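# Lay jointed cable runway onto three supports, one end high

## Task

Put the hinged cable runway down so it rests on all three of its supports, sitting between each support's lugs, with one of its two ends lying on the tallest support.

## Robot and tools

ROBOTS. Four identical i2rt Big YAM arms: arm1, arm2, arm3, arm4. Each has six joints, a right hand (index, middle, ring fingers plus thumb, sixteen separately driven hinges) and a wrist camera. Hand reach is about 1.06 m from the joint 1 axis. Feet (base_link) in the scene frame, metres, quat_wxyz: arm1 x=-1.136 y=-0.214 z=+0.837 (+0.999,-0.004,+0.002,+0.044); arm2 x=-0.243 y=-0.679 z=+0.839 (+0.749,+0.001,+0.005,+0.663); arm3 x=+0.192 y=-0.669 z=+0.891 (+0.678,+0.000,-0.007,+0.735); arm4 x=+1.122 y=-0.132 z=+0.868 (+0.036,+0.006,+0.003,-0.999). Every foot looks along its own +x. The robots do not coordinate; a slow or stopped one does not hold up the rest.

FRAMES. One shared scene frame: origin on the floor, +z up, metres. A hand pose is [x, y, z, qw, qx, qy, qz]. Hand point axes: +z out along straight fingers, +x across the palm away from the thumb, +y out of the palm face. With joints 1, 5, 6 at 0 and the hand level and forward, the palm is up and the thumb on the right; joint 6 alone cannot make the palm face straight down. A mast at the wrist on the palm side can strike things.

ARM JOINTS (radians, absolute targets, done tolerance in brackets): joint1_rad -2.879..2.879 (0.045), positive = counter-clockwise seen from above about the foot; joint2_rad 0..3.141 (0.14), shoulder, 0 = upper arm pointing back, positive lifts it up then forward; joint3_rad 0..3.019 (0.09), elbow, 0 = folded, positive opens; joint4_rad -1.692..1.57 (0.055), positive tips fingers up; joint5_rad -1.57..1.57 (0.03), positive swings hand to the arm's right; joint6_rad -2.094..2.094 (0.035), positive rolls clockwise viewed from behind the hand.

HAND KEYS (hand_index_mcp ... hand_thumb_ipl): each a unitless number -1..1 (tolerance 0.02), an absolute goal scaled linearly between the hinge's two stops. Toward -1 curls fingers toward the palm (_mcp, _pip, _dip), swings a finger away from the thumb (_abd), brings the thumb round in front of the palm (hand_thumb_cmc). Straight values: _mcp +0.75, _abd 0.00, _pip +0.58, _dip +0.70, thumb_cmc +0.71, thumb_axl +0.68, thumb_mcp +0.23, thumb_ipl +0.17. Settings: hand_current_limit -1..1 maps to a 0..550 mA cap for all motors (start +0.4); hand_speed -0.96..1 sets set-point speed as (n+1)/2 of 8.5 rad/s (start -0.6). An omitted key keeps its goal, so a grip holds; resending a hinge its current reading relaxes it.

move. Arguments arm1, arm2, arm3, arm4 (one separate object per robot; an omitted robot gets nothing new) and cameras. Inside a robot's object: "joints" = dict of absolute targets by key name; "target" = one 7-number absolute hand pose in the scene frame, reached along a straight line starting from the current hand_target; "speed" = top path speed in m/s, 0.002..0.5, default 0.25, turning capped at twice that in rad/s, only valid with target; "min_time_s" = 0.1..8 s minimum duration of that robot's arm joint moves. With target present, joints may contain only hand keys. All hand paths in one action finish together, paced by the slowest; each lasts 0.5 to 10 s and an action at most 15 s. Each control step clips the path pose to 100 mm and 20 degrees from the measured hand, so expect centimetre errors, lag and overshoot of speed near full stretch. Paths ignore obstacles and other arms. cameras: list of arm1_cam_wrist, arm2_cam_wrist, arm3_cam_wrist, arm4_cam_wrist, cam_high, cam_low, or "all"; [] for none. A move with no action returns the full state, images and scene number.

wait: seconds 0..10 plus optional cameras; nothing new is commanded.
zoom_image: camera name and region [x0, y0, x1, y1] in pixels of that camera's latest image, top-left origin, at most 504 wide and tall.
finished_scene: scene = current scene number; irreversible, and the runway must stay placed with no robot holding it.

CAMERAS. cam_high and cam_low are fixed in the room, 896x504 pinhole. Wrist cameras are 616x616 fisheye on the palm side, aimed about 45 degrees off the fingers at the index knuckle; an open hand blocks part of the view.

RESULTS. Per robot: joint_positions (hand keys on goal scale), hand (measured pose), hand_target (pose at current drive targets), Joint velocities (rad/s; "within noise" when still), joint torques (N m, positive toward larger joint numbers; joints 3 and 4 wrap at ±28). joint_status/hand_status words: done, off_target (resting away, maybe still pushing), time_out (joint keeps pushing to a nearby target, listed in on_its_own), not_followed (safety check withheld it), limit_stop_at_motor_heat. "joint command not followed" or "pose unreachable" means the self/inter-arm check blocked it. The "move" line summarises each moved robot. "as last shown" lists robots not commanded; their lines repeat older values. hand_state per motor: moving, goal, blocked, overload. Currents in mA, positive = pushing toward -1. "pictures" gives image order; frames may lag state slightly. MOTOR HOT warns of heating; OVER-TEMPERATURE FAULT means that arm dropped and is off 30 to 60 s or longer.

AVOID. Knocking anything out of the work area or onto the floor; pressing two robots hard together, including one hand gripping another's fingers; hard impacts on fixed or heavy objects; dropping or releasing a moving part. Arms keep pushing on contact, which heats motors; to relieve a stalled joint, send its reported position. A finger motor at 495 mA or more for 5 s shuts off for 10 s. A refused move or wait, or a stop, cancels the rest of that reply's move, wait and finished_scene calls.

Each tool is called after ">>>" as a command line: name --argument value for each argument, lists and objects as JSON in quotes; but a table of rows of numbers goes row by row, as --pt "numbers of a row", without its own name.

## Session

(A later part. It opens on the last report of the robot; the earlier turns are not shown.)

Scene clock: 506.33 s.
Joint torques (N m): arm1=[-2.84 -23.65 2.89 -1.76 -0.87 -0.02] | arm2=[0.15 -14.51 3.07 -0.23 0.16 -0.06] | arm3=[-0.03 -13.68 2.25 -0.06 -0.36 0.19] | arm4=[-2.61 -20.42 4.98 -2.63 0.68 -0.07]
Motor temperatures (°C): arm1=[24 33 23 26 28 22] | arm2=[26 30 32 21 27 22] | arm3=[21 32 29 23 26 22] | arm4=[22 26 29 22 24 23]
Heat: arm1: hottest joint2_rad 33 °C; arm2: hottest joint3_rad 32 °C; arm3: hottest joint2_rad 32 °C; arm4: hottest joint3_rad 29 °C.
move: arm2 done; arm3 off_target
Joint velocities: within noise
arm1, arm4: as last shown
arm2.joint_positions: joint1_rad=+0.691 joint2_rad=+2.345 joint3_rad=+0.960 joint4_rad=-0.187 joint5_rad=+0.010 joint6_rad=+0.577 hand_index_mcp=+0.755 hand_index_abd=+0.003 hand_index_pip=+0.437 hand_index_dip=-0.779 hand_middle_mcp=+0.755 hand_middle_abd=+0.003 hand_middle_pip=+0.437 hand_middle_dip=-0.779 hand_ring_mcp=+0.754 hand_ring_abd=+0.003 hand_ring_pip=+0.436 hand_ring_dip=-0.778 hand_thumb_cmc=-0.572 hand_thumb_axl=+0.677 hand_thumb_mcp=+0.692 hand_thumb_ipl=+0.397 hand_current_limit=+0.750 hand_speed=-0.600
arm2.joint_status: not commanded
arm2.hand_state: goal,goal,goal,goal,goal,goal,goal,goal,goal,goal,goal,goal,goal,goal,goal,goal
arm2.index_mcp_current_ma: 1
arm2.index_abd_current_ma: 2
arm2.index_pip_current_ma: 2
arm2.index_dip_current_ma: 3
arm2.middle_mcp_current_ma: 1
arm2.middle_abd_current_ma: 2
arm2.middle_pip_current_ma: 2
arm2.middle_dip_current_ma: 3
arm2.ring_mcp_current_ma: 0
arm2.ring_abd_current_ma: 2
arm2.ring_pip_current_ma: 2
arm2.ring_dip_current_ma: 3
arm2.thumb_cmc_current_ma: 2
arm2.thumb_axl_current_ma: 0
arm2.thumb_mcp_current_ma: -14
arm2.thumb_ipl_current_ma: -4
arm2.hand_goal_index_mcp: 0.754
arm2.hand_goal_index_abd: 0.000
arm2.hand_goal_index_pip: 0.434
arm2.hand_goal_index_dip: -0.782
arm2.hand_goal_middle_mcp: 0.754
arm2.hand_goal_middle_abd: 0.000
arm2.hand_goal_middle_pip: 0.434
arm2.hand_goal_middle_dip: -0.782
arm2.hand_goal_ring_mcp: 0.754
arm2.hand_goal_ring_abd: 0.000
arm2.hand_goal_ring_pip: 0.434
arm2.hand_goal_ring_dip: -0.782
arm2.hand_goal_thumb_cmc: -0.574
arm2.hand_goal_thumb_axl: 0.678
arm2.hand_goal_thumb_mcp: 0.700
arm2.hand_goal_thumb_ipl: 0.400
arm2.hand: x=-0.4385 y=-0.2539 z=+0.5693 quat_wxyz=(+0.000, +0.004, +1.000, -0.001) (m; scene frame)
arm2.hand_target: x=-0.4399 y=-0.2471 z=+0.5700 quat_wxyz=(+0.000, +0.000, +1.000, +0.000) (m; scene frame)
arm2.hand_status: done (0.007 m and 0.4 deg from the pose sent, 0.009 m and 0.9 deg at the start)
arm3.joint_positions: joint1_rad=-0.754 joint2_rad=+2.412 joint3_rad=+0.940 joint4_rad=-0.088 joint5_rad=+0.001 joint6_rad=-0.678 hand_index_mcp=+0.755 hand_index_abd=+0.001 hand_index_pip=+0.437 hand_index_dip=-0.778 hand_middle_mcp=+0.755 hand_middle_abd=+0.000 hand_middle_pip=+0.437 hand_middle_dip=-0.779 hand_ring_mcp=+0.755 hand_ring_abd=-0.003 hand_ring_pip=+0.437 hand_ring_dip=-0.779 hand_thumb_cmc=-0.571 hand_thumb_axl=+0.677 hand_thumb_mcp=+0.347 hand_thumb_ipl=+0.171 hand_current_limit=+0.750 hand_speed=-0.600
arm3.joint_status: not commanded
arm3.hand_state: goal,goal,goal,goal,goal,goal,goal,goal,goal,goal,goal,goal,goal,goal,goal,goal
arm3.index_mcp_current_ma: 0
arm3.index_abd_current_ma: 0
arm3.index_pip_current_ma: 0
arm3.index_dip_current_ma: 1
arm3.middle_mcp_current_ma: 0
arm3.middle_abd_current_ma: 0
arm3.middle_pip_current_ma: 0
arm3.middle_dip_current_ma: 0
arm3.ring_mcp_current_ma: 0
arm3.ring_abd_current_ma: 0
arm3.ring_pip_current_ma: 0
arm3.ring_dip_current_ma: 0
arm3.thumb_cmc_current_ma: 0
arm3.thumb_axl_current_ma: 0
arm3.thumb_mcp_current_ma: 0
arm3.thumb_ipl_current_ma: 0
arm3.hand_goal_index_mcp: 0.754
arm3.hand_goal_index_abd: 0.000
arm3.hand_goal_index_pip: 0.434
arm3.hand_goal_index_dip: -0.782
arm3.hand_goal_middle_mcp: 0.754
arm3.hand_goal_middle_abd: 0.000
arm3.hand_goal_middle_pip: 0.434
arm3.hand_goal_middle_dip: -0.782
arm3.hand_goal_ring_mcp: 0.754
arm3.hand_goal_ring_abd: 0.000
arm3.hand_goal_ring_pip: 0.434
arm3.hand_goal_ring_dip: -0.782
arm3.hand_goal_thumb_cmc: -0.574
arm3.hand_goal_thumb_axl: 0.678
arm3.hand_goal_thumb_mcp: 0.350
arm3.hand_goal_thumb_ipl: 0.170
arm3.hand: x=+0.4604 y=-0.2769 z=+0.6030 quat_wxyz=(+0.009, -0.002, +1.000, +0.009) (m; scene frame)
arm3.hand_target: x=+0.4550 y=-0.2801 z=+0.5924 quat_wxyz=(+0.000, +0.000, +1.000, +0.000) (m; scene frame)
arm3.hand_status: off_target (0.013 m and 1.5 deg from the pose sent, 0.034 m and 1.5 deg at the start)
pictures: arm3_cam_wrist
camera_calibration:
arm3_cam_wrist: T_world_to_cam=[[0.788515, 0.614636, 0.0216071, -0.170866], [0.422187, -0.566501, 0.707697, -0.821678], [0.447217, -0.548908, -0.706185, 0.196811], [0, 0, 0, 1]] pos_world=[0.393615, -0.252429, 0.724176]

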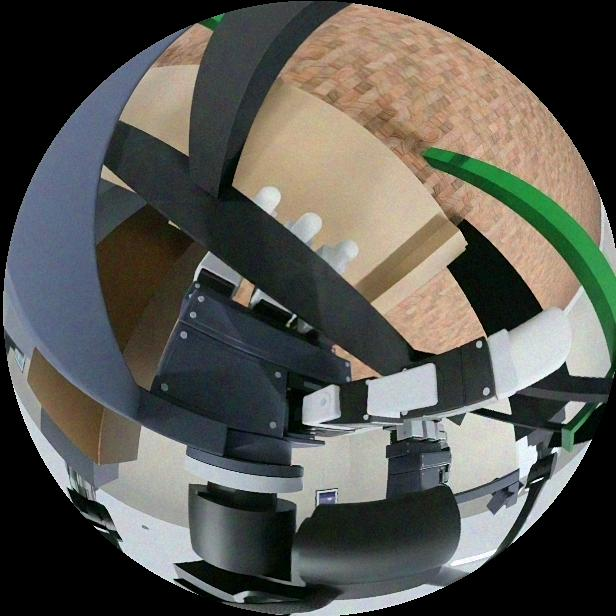

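>>> move --arm2 '{"target": [-0.44, -0.242, 0.605, 0, 0, 1, 0], "speed": 0.08}' --arm3 '{"target": [0.455, -0.285, 0.635, 0.05, 0, 0.9987, 0], "speed": 0.08}' --cameras '["arm2_cam_wrist", "arm3_cam_wrist"]'

Scene clock: 514.17 s.
Joint torques (N m): arm1=[-2.9 -23.65 2.89 -1.76 -0.84 -0.02] | arm2=[0.09 -15.85 2.15 -0.17 0.17 -0.07] | arm3=[0.21 -15.79 0.77 0.99 0.05 0.19] | arm4=[-3.02 -20.48 5.01 -2.76 0.69 -0.1]
Motor temperatures (°C): arm1=[24 34 23 26 28 22] | arm2=[26 29 31 21 27 22] | arm3=[21 32 28 23 26 22] | arm4=[22 26 29 22 24 23]
Heat: arm1: hottest joint2_rad 34 °C; arm2: hottest joint3_rad 31 °C; arm3: hottest joint2_rad 32 °C; arm4: hottest joint3_rad 29 °C.
move: arm2 done; arm3 done
Joint velocities: within noise
arm1.joint_positions: joint1_rad=-0.345 joint2_rad=+2.263 joint3_rad=+1.060 joint4_rad=-0.376 joint5_rad=-0.002 joint6_rad=-1.835 hand_index_mcp=+0.803 hand_index_abd=+0.019 hand_index_pip=+0.504 hand_index_dip=-0.703 hand_middle_mcp=+0.809 hand_middle_abd=+0.015 hand_middle_pip=+0.498 hand_middle_dip=-0.704 hand_ring_mcp=+0.819 hand_ring_abd=+0.010 hand_ring_pip=+0.487 hand_ring_dip=-0.703 hand_thumb_cmc=+0.714 hand_thumb_axl=+0.677 hand_thumb_mcp=-0.276 hand_thumb_ipl=-0.314 hand_current_limit=+0.750 hand_speed=-0.600
arm1.joint_status: not commanded
arm1.hand_state: blocked,goal,blocked,blocked,blocked,goal,blocked,blocked,blocked,goal,blocked,blocked,goal,goal,goal,goal
arm1.index_mcp_current_ma: 86
arm1.index_abd_current_ma: 14
arm1.index_pip_current_ma: 138
arm1.index_dip_current_ma: 167
arm1.middle_mcp_current_ma: 104
arm1.middle_abd_current_ma: 9
arm1.middle_pip_current_ma: 119
arm1.middle_dip_current_ma: 166
arm1.ring_mcp_current_ma: 135
arm1.ring_abd_current_ma: 5
arm1.ring_pip_current_ma: 88
arm1.ring_dip_current_ma: 167
arm1.thumb_cmc_current_ma: 0
arm1.thumb_axl_current_ma: 0
arm1.thumb_mcp_current_ma: 0
arm1.thumb_ipl_current_ma: 1
arm1.hand_goal_index_mcp: 0.754
arm1.hand_goal_index_abd: 0.000
arm1.hand_goal_index_pip: 0.434
arm1.hand_goal_index_dip: -0.782
arm1.hand_goal_middle_mcp: 0.754
arm1.hand_goal_middle_abd: 0.000
arm1.hand_goal_middle_pip: 0.434
arm1.hand_goal_middle_dip: -0.782
arm1.hand_goal_ring_mcp: 0.754
arm1.hand_goal_ring_abd: 0.000
arm1.hand_goal_ring_pip: 0.434
arm1.hand_goal_ring_dip: -0.782
arm1.hand_goal_thumb_cmc: 0.714
arm1.hand_goal_thumb_axl: 0.678
arm1.hand_goal_thumb_mcp: -0.276
arm1.hand_goal_thumb_ipl: -0.316
arm1.hand: x=-0.6785 y=-0.2457 z=+0.6110 quat_wxyz=(-0.005, -0.003, +1.000, -0.002) (m; scene frame)
arm1.hand_target: x=-0.6561 y=-0.2550 z=+0.6605 quat_wxyz=(+0.026, +0.000, +1.000, +0.000) (m; scene frame)
arm1.hand_status: not commanded
arm2.joint_positions: joint1_rad=+0.686 joint2_rad=+2.269 joint3_rad=+0.957 joint4_rad=-0.259 joint5_rad=+0.010 joint6_rad=+0.571 hand_index_mcp=+0.755 hand_index_abd=+0.003 hand_index_pip=+0.437 hand_index_dip=-0.779 hand_middle_mcp=+0.756 hand_middle_abd=+0.003 hand_middle_pip=+0.437 hand_middle_dip=-0.779 hand_ring_mcp=+0.756 hand_ring_abd=+0.002 hand_ring_pip=+0.436 hand_ring_dip=-0.778 hand_thumb_cmc=-0.572 hand_thumb_axl=+0.678 hand_thumb_mcp=+0.692 hand_thumb_ipl=+0.397 hand_current_limit=+0.750 hand_speed=-0.600
arm2.joint_status: not commanded
arm2.hand_state: goal,goal,goal,goal,goal,goal,goal,goal,goal,goal,goal,goal,goal,goal,goal,goal
arm2.index_mcp_current_ma: 1
arm2.index_abd_current_ma: 2
arm2.index_pip_current_ma: 2
arm2.index_dip_current_ma: 3
arm2.middle_mcp_current_ma: 2
arm2.middle_abd_current_ma: 2
arm2.middle_pip_current_ma: 2
arm2.middle_dip_current_ma: 3
arm2.ring_mcp_current_ma: 2
arm2.ring_abd_current_ma: 2
arm2.ring_pip_current_ma: 2
arm2.ring_dip_current_ma: 3
arm2.thumb_cmc_current_ma: 1
arm2.thumb_axl_current_ma: 0
arm2.thumb_mcp_current_ma: -14
arm2.thumb_ipl_current_ma: -4
arm2.hand_goal_index_mcp: 0.754
arm2.hand_goal_index_abd: 0.000
arm2.hand_goal_index_pip: 0.434
arm2.hand_goal_index_dip: -0.782
arm2.hand_goal_middle_mcp: 0.754
arm2.hand_goal_middle_abd: 0.000
arm2.hand_goal_middle_pip: 0.434
arm2.hand_goal_middle_dip: -0.782
arm2.hand_goal_ring_mcp: 0.754
arm2.hand_goal_ring_abd: 0.000
arm2.hand_goal_ring_pip: 0.434
arm2.hand_goal_ring_dip: -0.782
arm2.hand_goal_thumb_cmc: -0.574
arm2.hand_goal_thumb_axl: 0.678
arm2.hand_goal_thumb_mcp: 0.700
arm2.hand_goal_thumb_ipl: 0.400
arm2.hand: x=-0.4419 y=-0.2442 z=+0.5990 quat_wxyz=(+0.000, +0.003, +1.000, +0.000) (m; scene frame)
arm2.hand_target: x=-0.4400 y=-0.2419 z=+0.6049 quat_wxyz=(+0.000, +0.000, +1.000, +0.000) (m; scene frame)
arm2.hand_status: done (0.007 m and 0.3 deg from the pose sent, 0.038 m and 0.4 deg at the start)
arm3.joint_positions: joint1_rad=-0.729 joint2_rad=+2.322 joint3_rad=+0.857 joint4_rad=-0.073 joint5_rad=+0.074 joint6_rad=-0.652 hand_index_mcp=+0.755 hand_index_abd=+0.001 hand_index_pip=+0.437 hand_index_dip=-0.778 hand_middle_mcp=+0.755 hand_middle_abd=+0.000 hand_middle_pip=+0.437 hand_middle_dip=-0.779 hand_ring_mcp=+0.755 hand_ring_abd=-0.003 hand_ring_pip=+0.437 hand_ring_dip=-0.779 hand_thumb_cmc=-0.572 hand_thumb_axl=+0.677 hand_thumb_mcp=+0.347 hand_thumb_ipl=+0.171 hand_current_limit=+0.750 hand_speed=-0.600
arm3.joint_status: not commanded
arm3.hand_state: goal,goal,goal,goal,goal,goal,goal,goal,goal,goal,goal,goal,goal,goal,goal,goal
arm3.index_mcp_current_ma: 0
arm3.index_abd_current_ma: 0
arm3.index_pip_current_ma: 0
arm3.index_dip_current_ma: 1
arm3.middle_mcp_current_ma: 0
arm3.middle_abd_current_ma: 0
arm3.middle_pip_current_ma: 0
arm3.middle_dip_current_ma: 0
arm3.ring_mcp_current_ma: 0
arm3.ring_abd_current_ma: 0
arm3.ring_pip_current_ma: 0
arm3.ring_dip_current_ma: 0
arm3.thumb_cmc_current_ma: 0
arm3.thumb_axl_current_ma: 0
arm3.thumb_mcp_current_ma: 0
arm3.thumb_ipl_current_ma: 0
arm3.hand_goal_index_mcp: 0.754
arm3.hand_goal_index_abd: 0.000
arm3.hand_goal_index_pip: 0.434
arm3.hand_goal_index_dip: -0.782
arm3.hand_goal_middle_mcp: 0.754
arm3.hand_goal_middle_abd: 0.000
arm3.hand_goal_middle_pip: 0.434
arm3.hand_goal_middle_dip: -0.782
arm3.hand_goal_ring_mcp: 0.754
arm3.hand_goal_ring_abd: 0.000
arm3.hand_goal_ring_pip: 0.434
arm3.hand_goal_ring_dip: -0.782
arm3.hand_goal_thumb_cmc: -0.574
arm3.hand_goal_thumb_axl: 0.678
arm3.hand_goal_thumb_mcp: 0.350
arm3.hand_goal_thumb_ipl: 0.170
arm3.hand: x=+0.4557 y=-0.2878 z=+0.6317 quat_wxyz=(+0.045, -0.001, +0.999, -0.004) (m; scene frame)
arm3.hand_target: x=+0.4551 y=-0.2850 z=+0.6350 quat_wxyz=(+0.050, +0.000, +0.999, +0.000) (m; scene frame)
arm3.hand_status: done (0.004 m and 0.8 deg from the pose sent, 0.033 m and 4.8 deg at the start)
arm4: as last shown
arm4.joint_positions: joint1_rad=+0.438 joint2_rad=+2.249 joint3_rad=+1.347 joint4_rad=-0.739 joint5_rad=-0.058 joint6_rad=+2.056 hand_index_mcp=+0.820 hand_index_abd=-0.008 hand_index_pip=+0.459 hand_index_dip=-0.745 hand_middle_mcp=+0.794 hand_middle_abd=-0.009 hand_middle_pip=+0.475 hand_middle_dip=-0.741 hand_ring_mcp=+0.786 hand_ring_abd=-0.007 hand_ring_pip=+0.469 hand_ring_dip=-0.746 hand_thumb_cmc=+0.878 hand_thumb_axl=+0.680 hand_thumb_mcp=-0.277 hand_thumb_ipl=-0.314 hand_current_limit=+0.750 hand_speed=-0.600
arm4.ring_dip_current_ma: 155
pictures: arm2_cam_wrist, arm3_cam_wrist
camera_calibration:
arm2_cam_wrist: T_world_to_cam=[[0.798573, 0.600846, 0.0355763, 0.510073], [0.421298, -0.600196, 0.679907, -0.405948], [0.429872, -0.527967, -0.732435, 0.62712], [0, 0, 0, 1]] pos_world=[-0.505886, -0.219026, 0.717185]
arm3_cam_wrist: T_world_to_cam=[[0.787347, 0.613395, 0.0618962, -0.18643], [0.368327, -0.548526, 0.750636, -0.843595], [0.494388, -0.568213, -0.65781, 0.155644], [0, 0, 0, 1]] pos_world=[0.380556, -0.259939, 0.747156]

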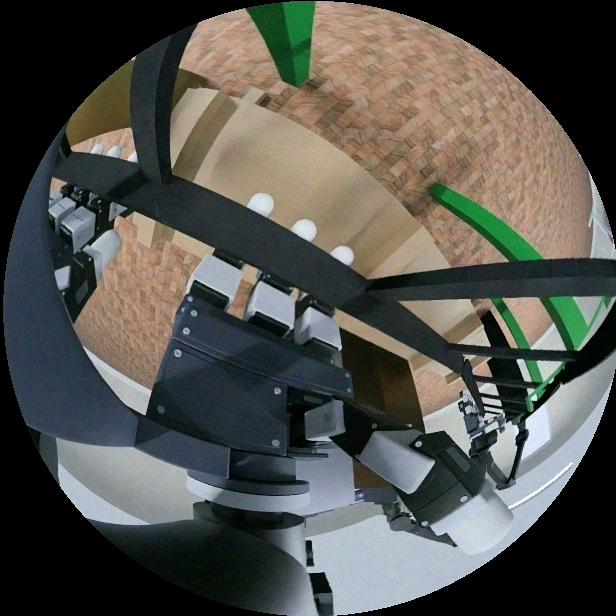

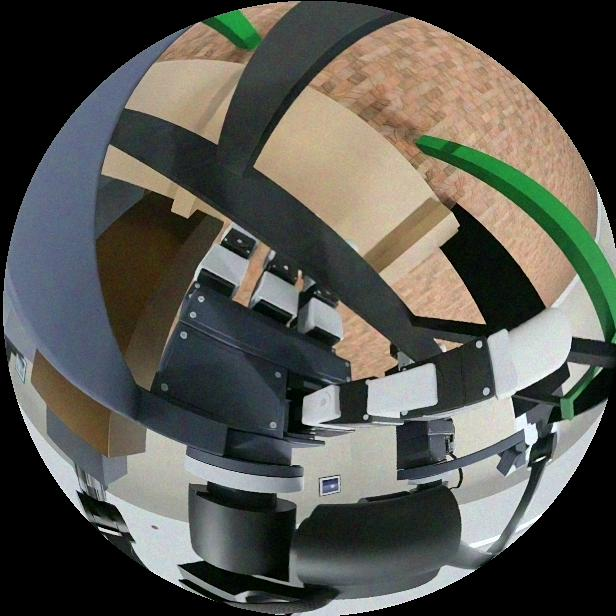

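>>> move --arm3 '{"target": [0.455, -0.278, 0.615, 0.05, 0, 0.9987, 0], "speed": 0.1}'

>>> move --arm2 '{"target": [-0.44, -0.242, 0.618, 0, 0, 1, 0], "speed": 0.06}' --arm3 '{"target": [0.455, -0.262, 0.622, 0.05, 0, 0.9987, 0], "speed": 0.06}' --cameras '["arm2_cam_wrist", "arm3_cam_wrist"]'

Scene clock: 515.37 s.
Joint torques (N m): arm1=[-2.9 -23.59 2.89 -1.76 -0.84 -0.02] | arm2=[0.09 -15.91 2.15 -0.2 0.17 -0.06] | arm3=[0.21 -13.39 2.37 1.07 0.05 0.2] | arm4=[-2.9 -20.78 5.03 -2.66 0.68 -0.07]
Motor temperatures (°C): arm1=[24 34 23 26 28 22] | arm2=[26 30 31 21 27 22] | arm3=[21 32 28 23 25 22] | arm4=[22 27 29 22 24 23]
Heat: arm1: hottest joint2_rad 34 °C; arm2: hottest joint3_rad 31 °C; arm3: hottest joint2_rad 32 °C; arm4: hottest joint3_rad 29 °C.
move: arm3 done
Joint velocities: within noise
arm1, arm2, arm4: as last shown
arm3.joint_positions: joint1_rad=-0.718 joint2_rad=+2.354 joint3_rad=+0.877 joint4_rad=-0.054 joint5_rad=+0.075 joint6_rad=-0.641 hand_index_mcp=+0.755 hand_index_abd=+0.001 hand_index_pip=+0.437 hand_index_dip=-0.778 hand_middle_mcp=+0.755 hand_middle_abd=+0.000 hand_middle_pip=+0.437 hand_middle_dip=-0.779 hand_ring_mcp=+0.755 hand_ring_abd=-0.003 hand_ring_pip=+0.437 hand_ring_dip=-0.779 hand_thumb_cmc=-0.572 hand_thumb_axl=+0.677 hand_thumb_mcp=+0.347 hand_thumb_ipl=+0.171 hand_current_limit=+0.750 hand_speed=-0.600
arm3.joint_status: not commanded
arm3.hand_state: goal,goal,goal,goal,goal,goal,goal,goal,goal,goal,goal,goal,goal,goal,goal,goal
arm3.index_mcp_current_ma: 0
arm3.index_abd_current_ma: 0
arm3.index_pip_current_ma: 0
arm3.index_dip_current_ma: 1
arm3.middle_mcp_current_ma: 0
arm3.middle_abd_current_ma: 0
arm3.middle_pip_current_ma: 0
arm3.middle_dip_current_ma: 0
arm3.ring_mcp_current_ma: 0
arm3.ring_abd_current_ma: 0
arm3.ring_pip_current_ma: 0
arm3.ring_dip_current_ma: 0
arm3.thumb_cmc_current_ma: 0
arm3.thumb_axl_current_ma: 0
arm3.thumb_mcp_current_ma: 0
arm3.thumb_ipl_current_ma: 0
arm3.hand_goal_index_mcp: 0.754
arm3.hand_goal_index_abd: 0.000
arm3.hand_goal_index_pip: 0.434
arm3.hand_goal_index_dip: -0.782
arm3.hand_goal_middle_mcp: 0.754
arm3.hand_goal_middle_abd: 0.000
arm3.hand_goal_middle_pip: 0.434
arm3.hand_goal_middle_dip: -0.782
arm3.hand_goal_ring_mcp: 0.754
arm3.hand_goal_ring_abd: 0.000
arm3.hand_goal_ring_pip: 0.434
arm3.hand_goal_ring_dip: -0.782
arm3.hand_goal_thumb_cmc: -0.574
arm3.hand_goal_thumb_axl: 0.678
arm3.hand_goal_thumb_mcp: 0.350
arm3.hand_goal_thumb_ipl: 0.170
arm3.hand: x=+0.4553 y=-0.2814 z=+0.6222 quat_wxyz=(+0.047, -0.001, +0.999, -0.001) (m; scene frame)
arm3.hand_target: x=+0.4549 y=-0.2782 z=+0.6152 quat_wxyz=(+0.050, +0.000, +0.999, +0.000) (m; scene frame)
arm3.hand_status: done (0.008 m and 0.4 deg from the pose sent, 0.019 m and 0.8 deg at the start)
pictures: none

Scene clock: 516.40 s.
Joint torques (N m): arm1=[-2.84 -23.59 2.89 -1.76 -0.84 -0.03] | arm2=[0.21 -17.44 1.88 -0.58 0.2 -0.01] | arm3=[0.62 -14.97 3.06 0.13 -0.11 0.17] | arm4=[-2.78 -20.72 4.97 -2.77 0.69 -0.07]
Motor temperatures (°C): arm1=[24 34 23 26 28 22] | arm2=[26 30 31 21 27 22] | arm3=[21 32 28 23 25 22] | arm4=[22 27 29 22 24 23]
Heat: arm1: hottest joint2_rad 34 °C; arm2: hottest joint3_rad 31 °C; arm3: hottest joint2_rad 32 °C; arm4: hottest joint3_rad 29 °C.
move: arm2 off_target; arm3 done
Joint velocities: within noise
arm1, arm4: as last shown
arm1.joint_positions: joint1_rad=-0.345 joint2_rad=+2.263 joint3_rad=+1.060 joint4_rad=-0.376 joint5_rad=-0.002 joint6_rad=-1.835 hand_index_mcp=+0.803 hand_index_abd=+0.019 hand_index_pip=+0.504 hand_index_dip=-0.703 hand_middle_mcp=+0.809 hand_middle_abd=+0.015 hand_middle_pip=+0.498 hand_middle_dip=-0.704 hand_ring_mcp=+0.819 hand_ring_abd=+0.009 hand_ring_pip=+0.487 hand_ring_dip=-0.703 hand_thumb_cmc=+0.714 hand_thumb_axl=+0.677 hand_thumb_mcp=-0.276 hand_thumb_ipl=-0.314 hand_current_limit=+0.750 hand_speed=-0.600
arm2.joint_positions: joint1_rad=+0.685 joint2_rad=+2.253 joint3_rad=+0.951 joint4_rad=-0.274 joint5_rad=+0.008 joint6_rad=+0.564 hand_index_mcp=+0.762 hand_index_abd=+0.001 hand_index_pip=+0.453 hand_index_dip=-0.758 hand_middle_mcp=+0.757 hand_middle_abd=+0.002 hand_middle_pip=+0.441 hand_middle_dip=-0.775 hand_ring_mcp=+0.756 hand_ring_abd=+0.002 hand_ring_pip=+0.436 hand_ring_dip=-0.778 hand_thumb_cmc=-0.572 hand_thumb_axl=+0.678 hand_thumb_mcp=+0.692 hand_thumb_ipl=+0.397 hand_current_limit=+0.750 hand_speed=-0.600
arm2.joint_status: not commanded
arm2.hand_state: goal,goal,goal,blocked,goal,goal,goal,goal,goal,goal,goal,goal,goal,goal,goal,goal
arm2.index_mcp_current_ma: 12
arm2.index_abd_current_ma: 0
arm2.index_pip_current_ma: 33
arm2.index_dip_current_ma: 46
arm2.middle_mcp_current_ma: 3
arm2.middle_abd_current_ma: 1
arm2.middle_pip_current_ma: 9
arm2.middle_dip_current_ma: 9
arm2.ring_mcp_current_ma: 1
arm2.ring_abd_current_ma: 2
arm2.ring_pip_current_ma: 2
arm2.ring_dip_current_ma: 3
arm2.thumb_cmc_current_ma: 1
arm2.thumb_axl_current_ma: 0
arm2.thumb_mcp_current_ma: -14
arm2.thumb_ipl_current_ma: -4
arm2.hand_goal_index_mcp: 0.754
arm2.hand_goal_index_abd: 0.000
arm2.hand_goal_index_pip: 0.434
arm2.hand_goal_index_dip: -0.782
arm2.hand_goal_middle_mcp: 0.754
arm2.hand_goal_middle_abd: 0.000
arm2.hand_goal_middle_pip: 0.434
arm2.hand_goal_middle_dip: -0.782
arm2.hand_goal_ring_mcp: 0.754
arm2.hand_goal_ring_abd: 0.000
arm2.hand_goal_ring_pip: 0.434
arm2.hand_goal_ring_dip: -0.782
arm2.hand_goal_thumb_cmc: -0.574
arm2.hand_goal_thumb_axl: 0.678
arm2.hand_goal_thumb_mcp: 0.700
arm2.hand_goal_thumb_ipl: 0.400
arm2.hand: x=-0.4413 y=-0.2456 z=+0.6039 quat_wxyz=(+0.001, +0.000, +1.000, -0.003) (m; scene frame)
arm2.hand_target: x=-0.4399 y=-0.2422 z=+0.6174 quat_wxyz=(+0.000, +0.000, +1.000, +0.000) (m; scene frame)
arm2.hand_status: off_target (0.015 m and 0.4 deg from the pose sent, 0.019 m and 0.3 deg at the start)
arm3.joint_positions: joint1_rad=-0.699 joint2_rad=+2.354 joint3_rad=+0.899 joint4_rad=-0.077 joint5_rad=+0.080 joint6_rad=-0.610 hand_index_mcp=+0.755 hand_index_abd=+0.001 hand_index_pip=+0.437 hand_index_dip=-0.778 hand_middle_mcp=+0.755 hand_middle_abd=+0.000 hand_middle_pip=+0.437 hand_middle_dip=-0.779 hand_ring_mcp=+0.754 hand_ring_abd=-0.003 hand_ring_pip=+0.437 hand_ring_dip=-0.779 hand_thumb_cmc=-0.572 hand_thumb_axl=+0.677 hand_thumb_mcp=+0.347 hand_thumb_ipl=+0.171 hand_current_limit=+0.750 hand_speed=-0.600
arm3.joint_status: not commanded
arm3.hand_state: goal,goal,goal,goal,goal,goal,goal,goal,goal,goal,goal,goal,goal,goal,goal,goal
arm3.index_mcp_current_ma: 0
arm3.index_abd_current_ma: 0
arm3.index_pip_current_ma: 0
arm3.index_dip_current_ma: 1
arm3.middle_mcp_current_ma: 0
arm3.middle_abd_current_ma: 0
arm3.middle_pip_current_ma: 0
arm3.middle_dip_current_ma: 0
arm3.ring_mcp_current_ma: 0
arm3.ring_abd_current_ma: 0
arm3.ring_pip_current_ma: 0
arm3.ring_dip_current_ma: 0
arm3.thumb_cmc_current_ma: 0
arm3.thumb_axl_current_ma: 0
arm3.thumb_mcp_current_ma: 0
arm3.thumb_ipl_current_ma: 0
arm3.hand_goal_index_mcp: 0.754
arm3.hand_goal_index_abd: 0.000
arm3.hand_goal_index_pip: 0.434
arm3.hand_goal_index_dip: -0.782
arm3.hand_goal_middle_mcp: 0.754
arm3.hand_goal_middle_abd: 0.000
arm3.hand_goal_middle_pip: 0.434
arm3.hand_goal_middle_dip: -0.782
arm3.hand_goal_ring_mcp: 0.754
arm3.hand_goal_ring_abd: 0.000
arm3.hand_goal_ring_pip: 0.434
arm3.hand_goal_ring_dip: -0.782
arm3.hand_goal_thumb_cmc: -0.574
arm3.hand_goal_thumb_axl: 0.678
arm3.hand_goal_thumb_mcp: 0.350
arm3.hand_goal_thumb_ipl: 0.170
arm3.hand: x=+0.4560 y=-0.2712 z=+0.6232 quat_wxyz=(+0.049, +0.005, +0.999, -0.002) (m; scene frame)
arm3.hand_target: x=+0.4550 y=-0.2621 z=+0.6222 quat_wxyz=(+0.050, +0.000, +0.999, +0.000) (m; scene frame)
arm3.hand_status: done (0.009 m and 0.6 deg from the pose sent, 0.019 m and 0.4 deg at the start)
pictures: arm2_cam_wrist, arm3_cam_wrist
camera_calibration:
arm2_cam_wrist: T_world_to_cam=[[0.794798, 0.605923, 0.0339605, 0.510783], [0.4234, -0.593731, 0.684263, -0.41047], [0.434774, -0.529472, -0.728444, 0.629096], [0, 0, 0, 1]] pos_world=[-0.505691, -0.220116, 0.721785]
arm3_cam_wrist: T_world_to_cam=[[0.794018, 0.603584, 0.0722563, -0.208467], [0.355151, -0.55707, 0.750694, -0.824654], [0.493359, -0.570403, -0.656687, 0.158392], [0, 0, 0, 1]] pos_world=[0.380259, -0.243215, 0.73814]

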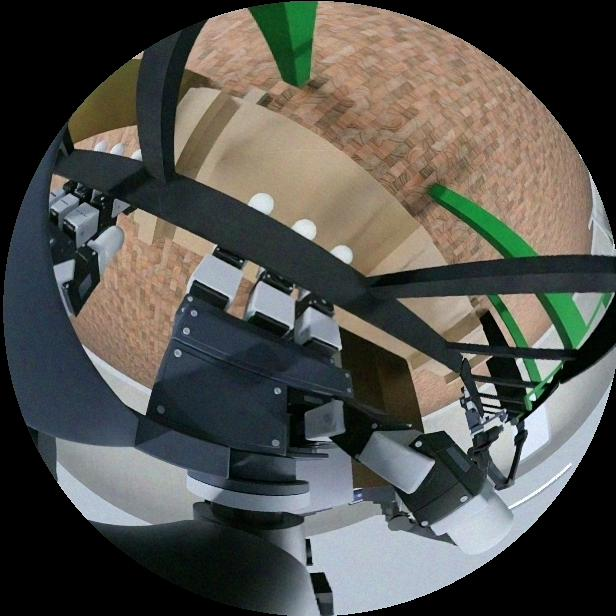

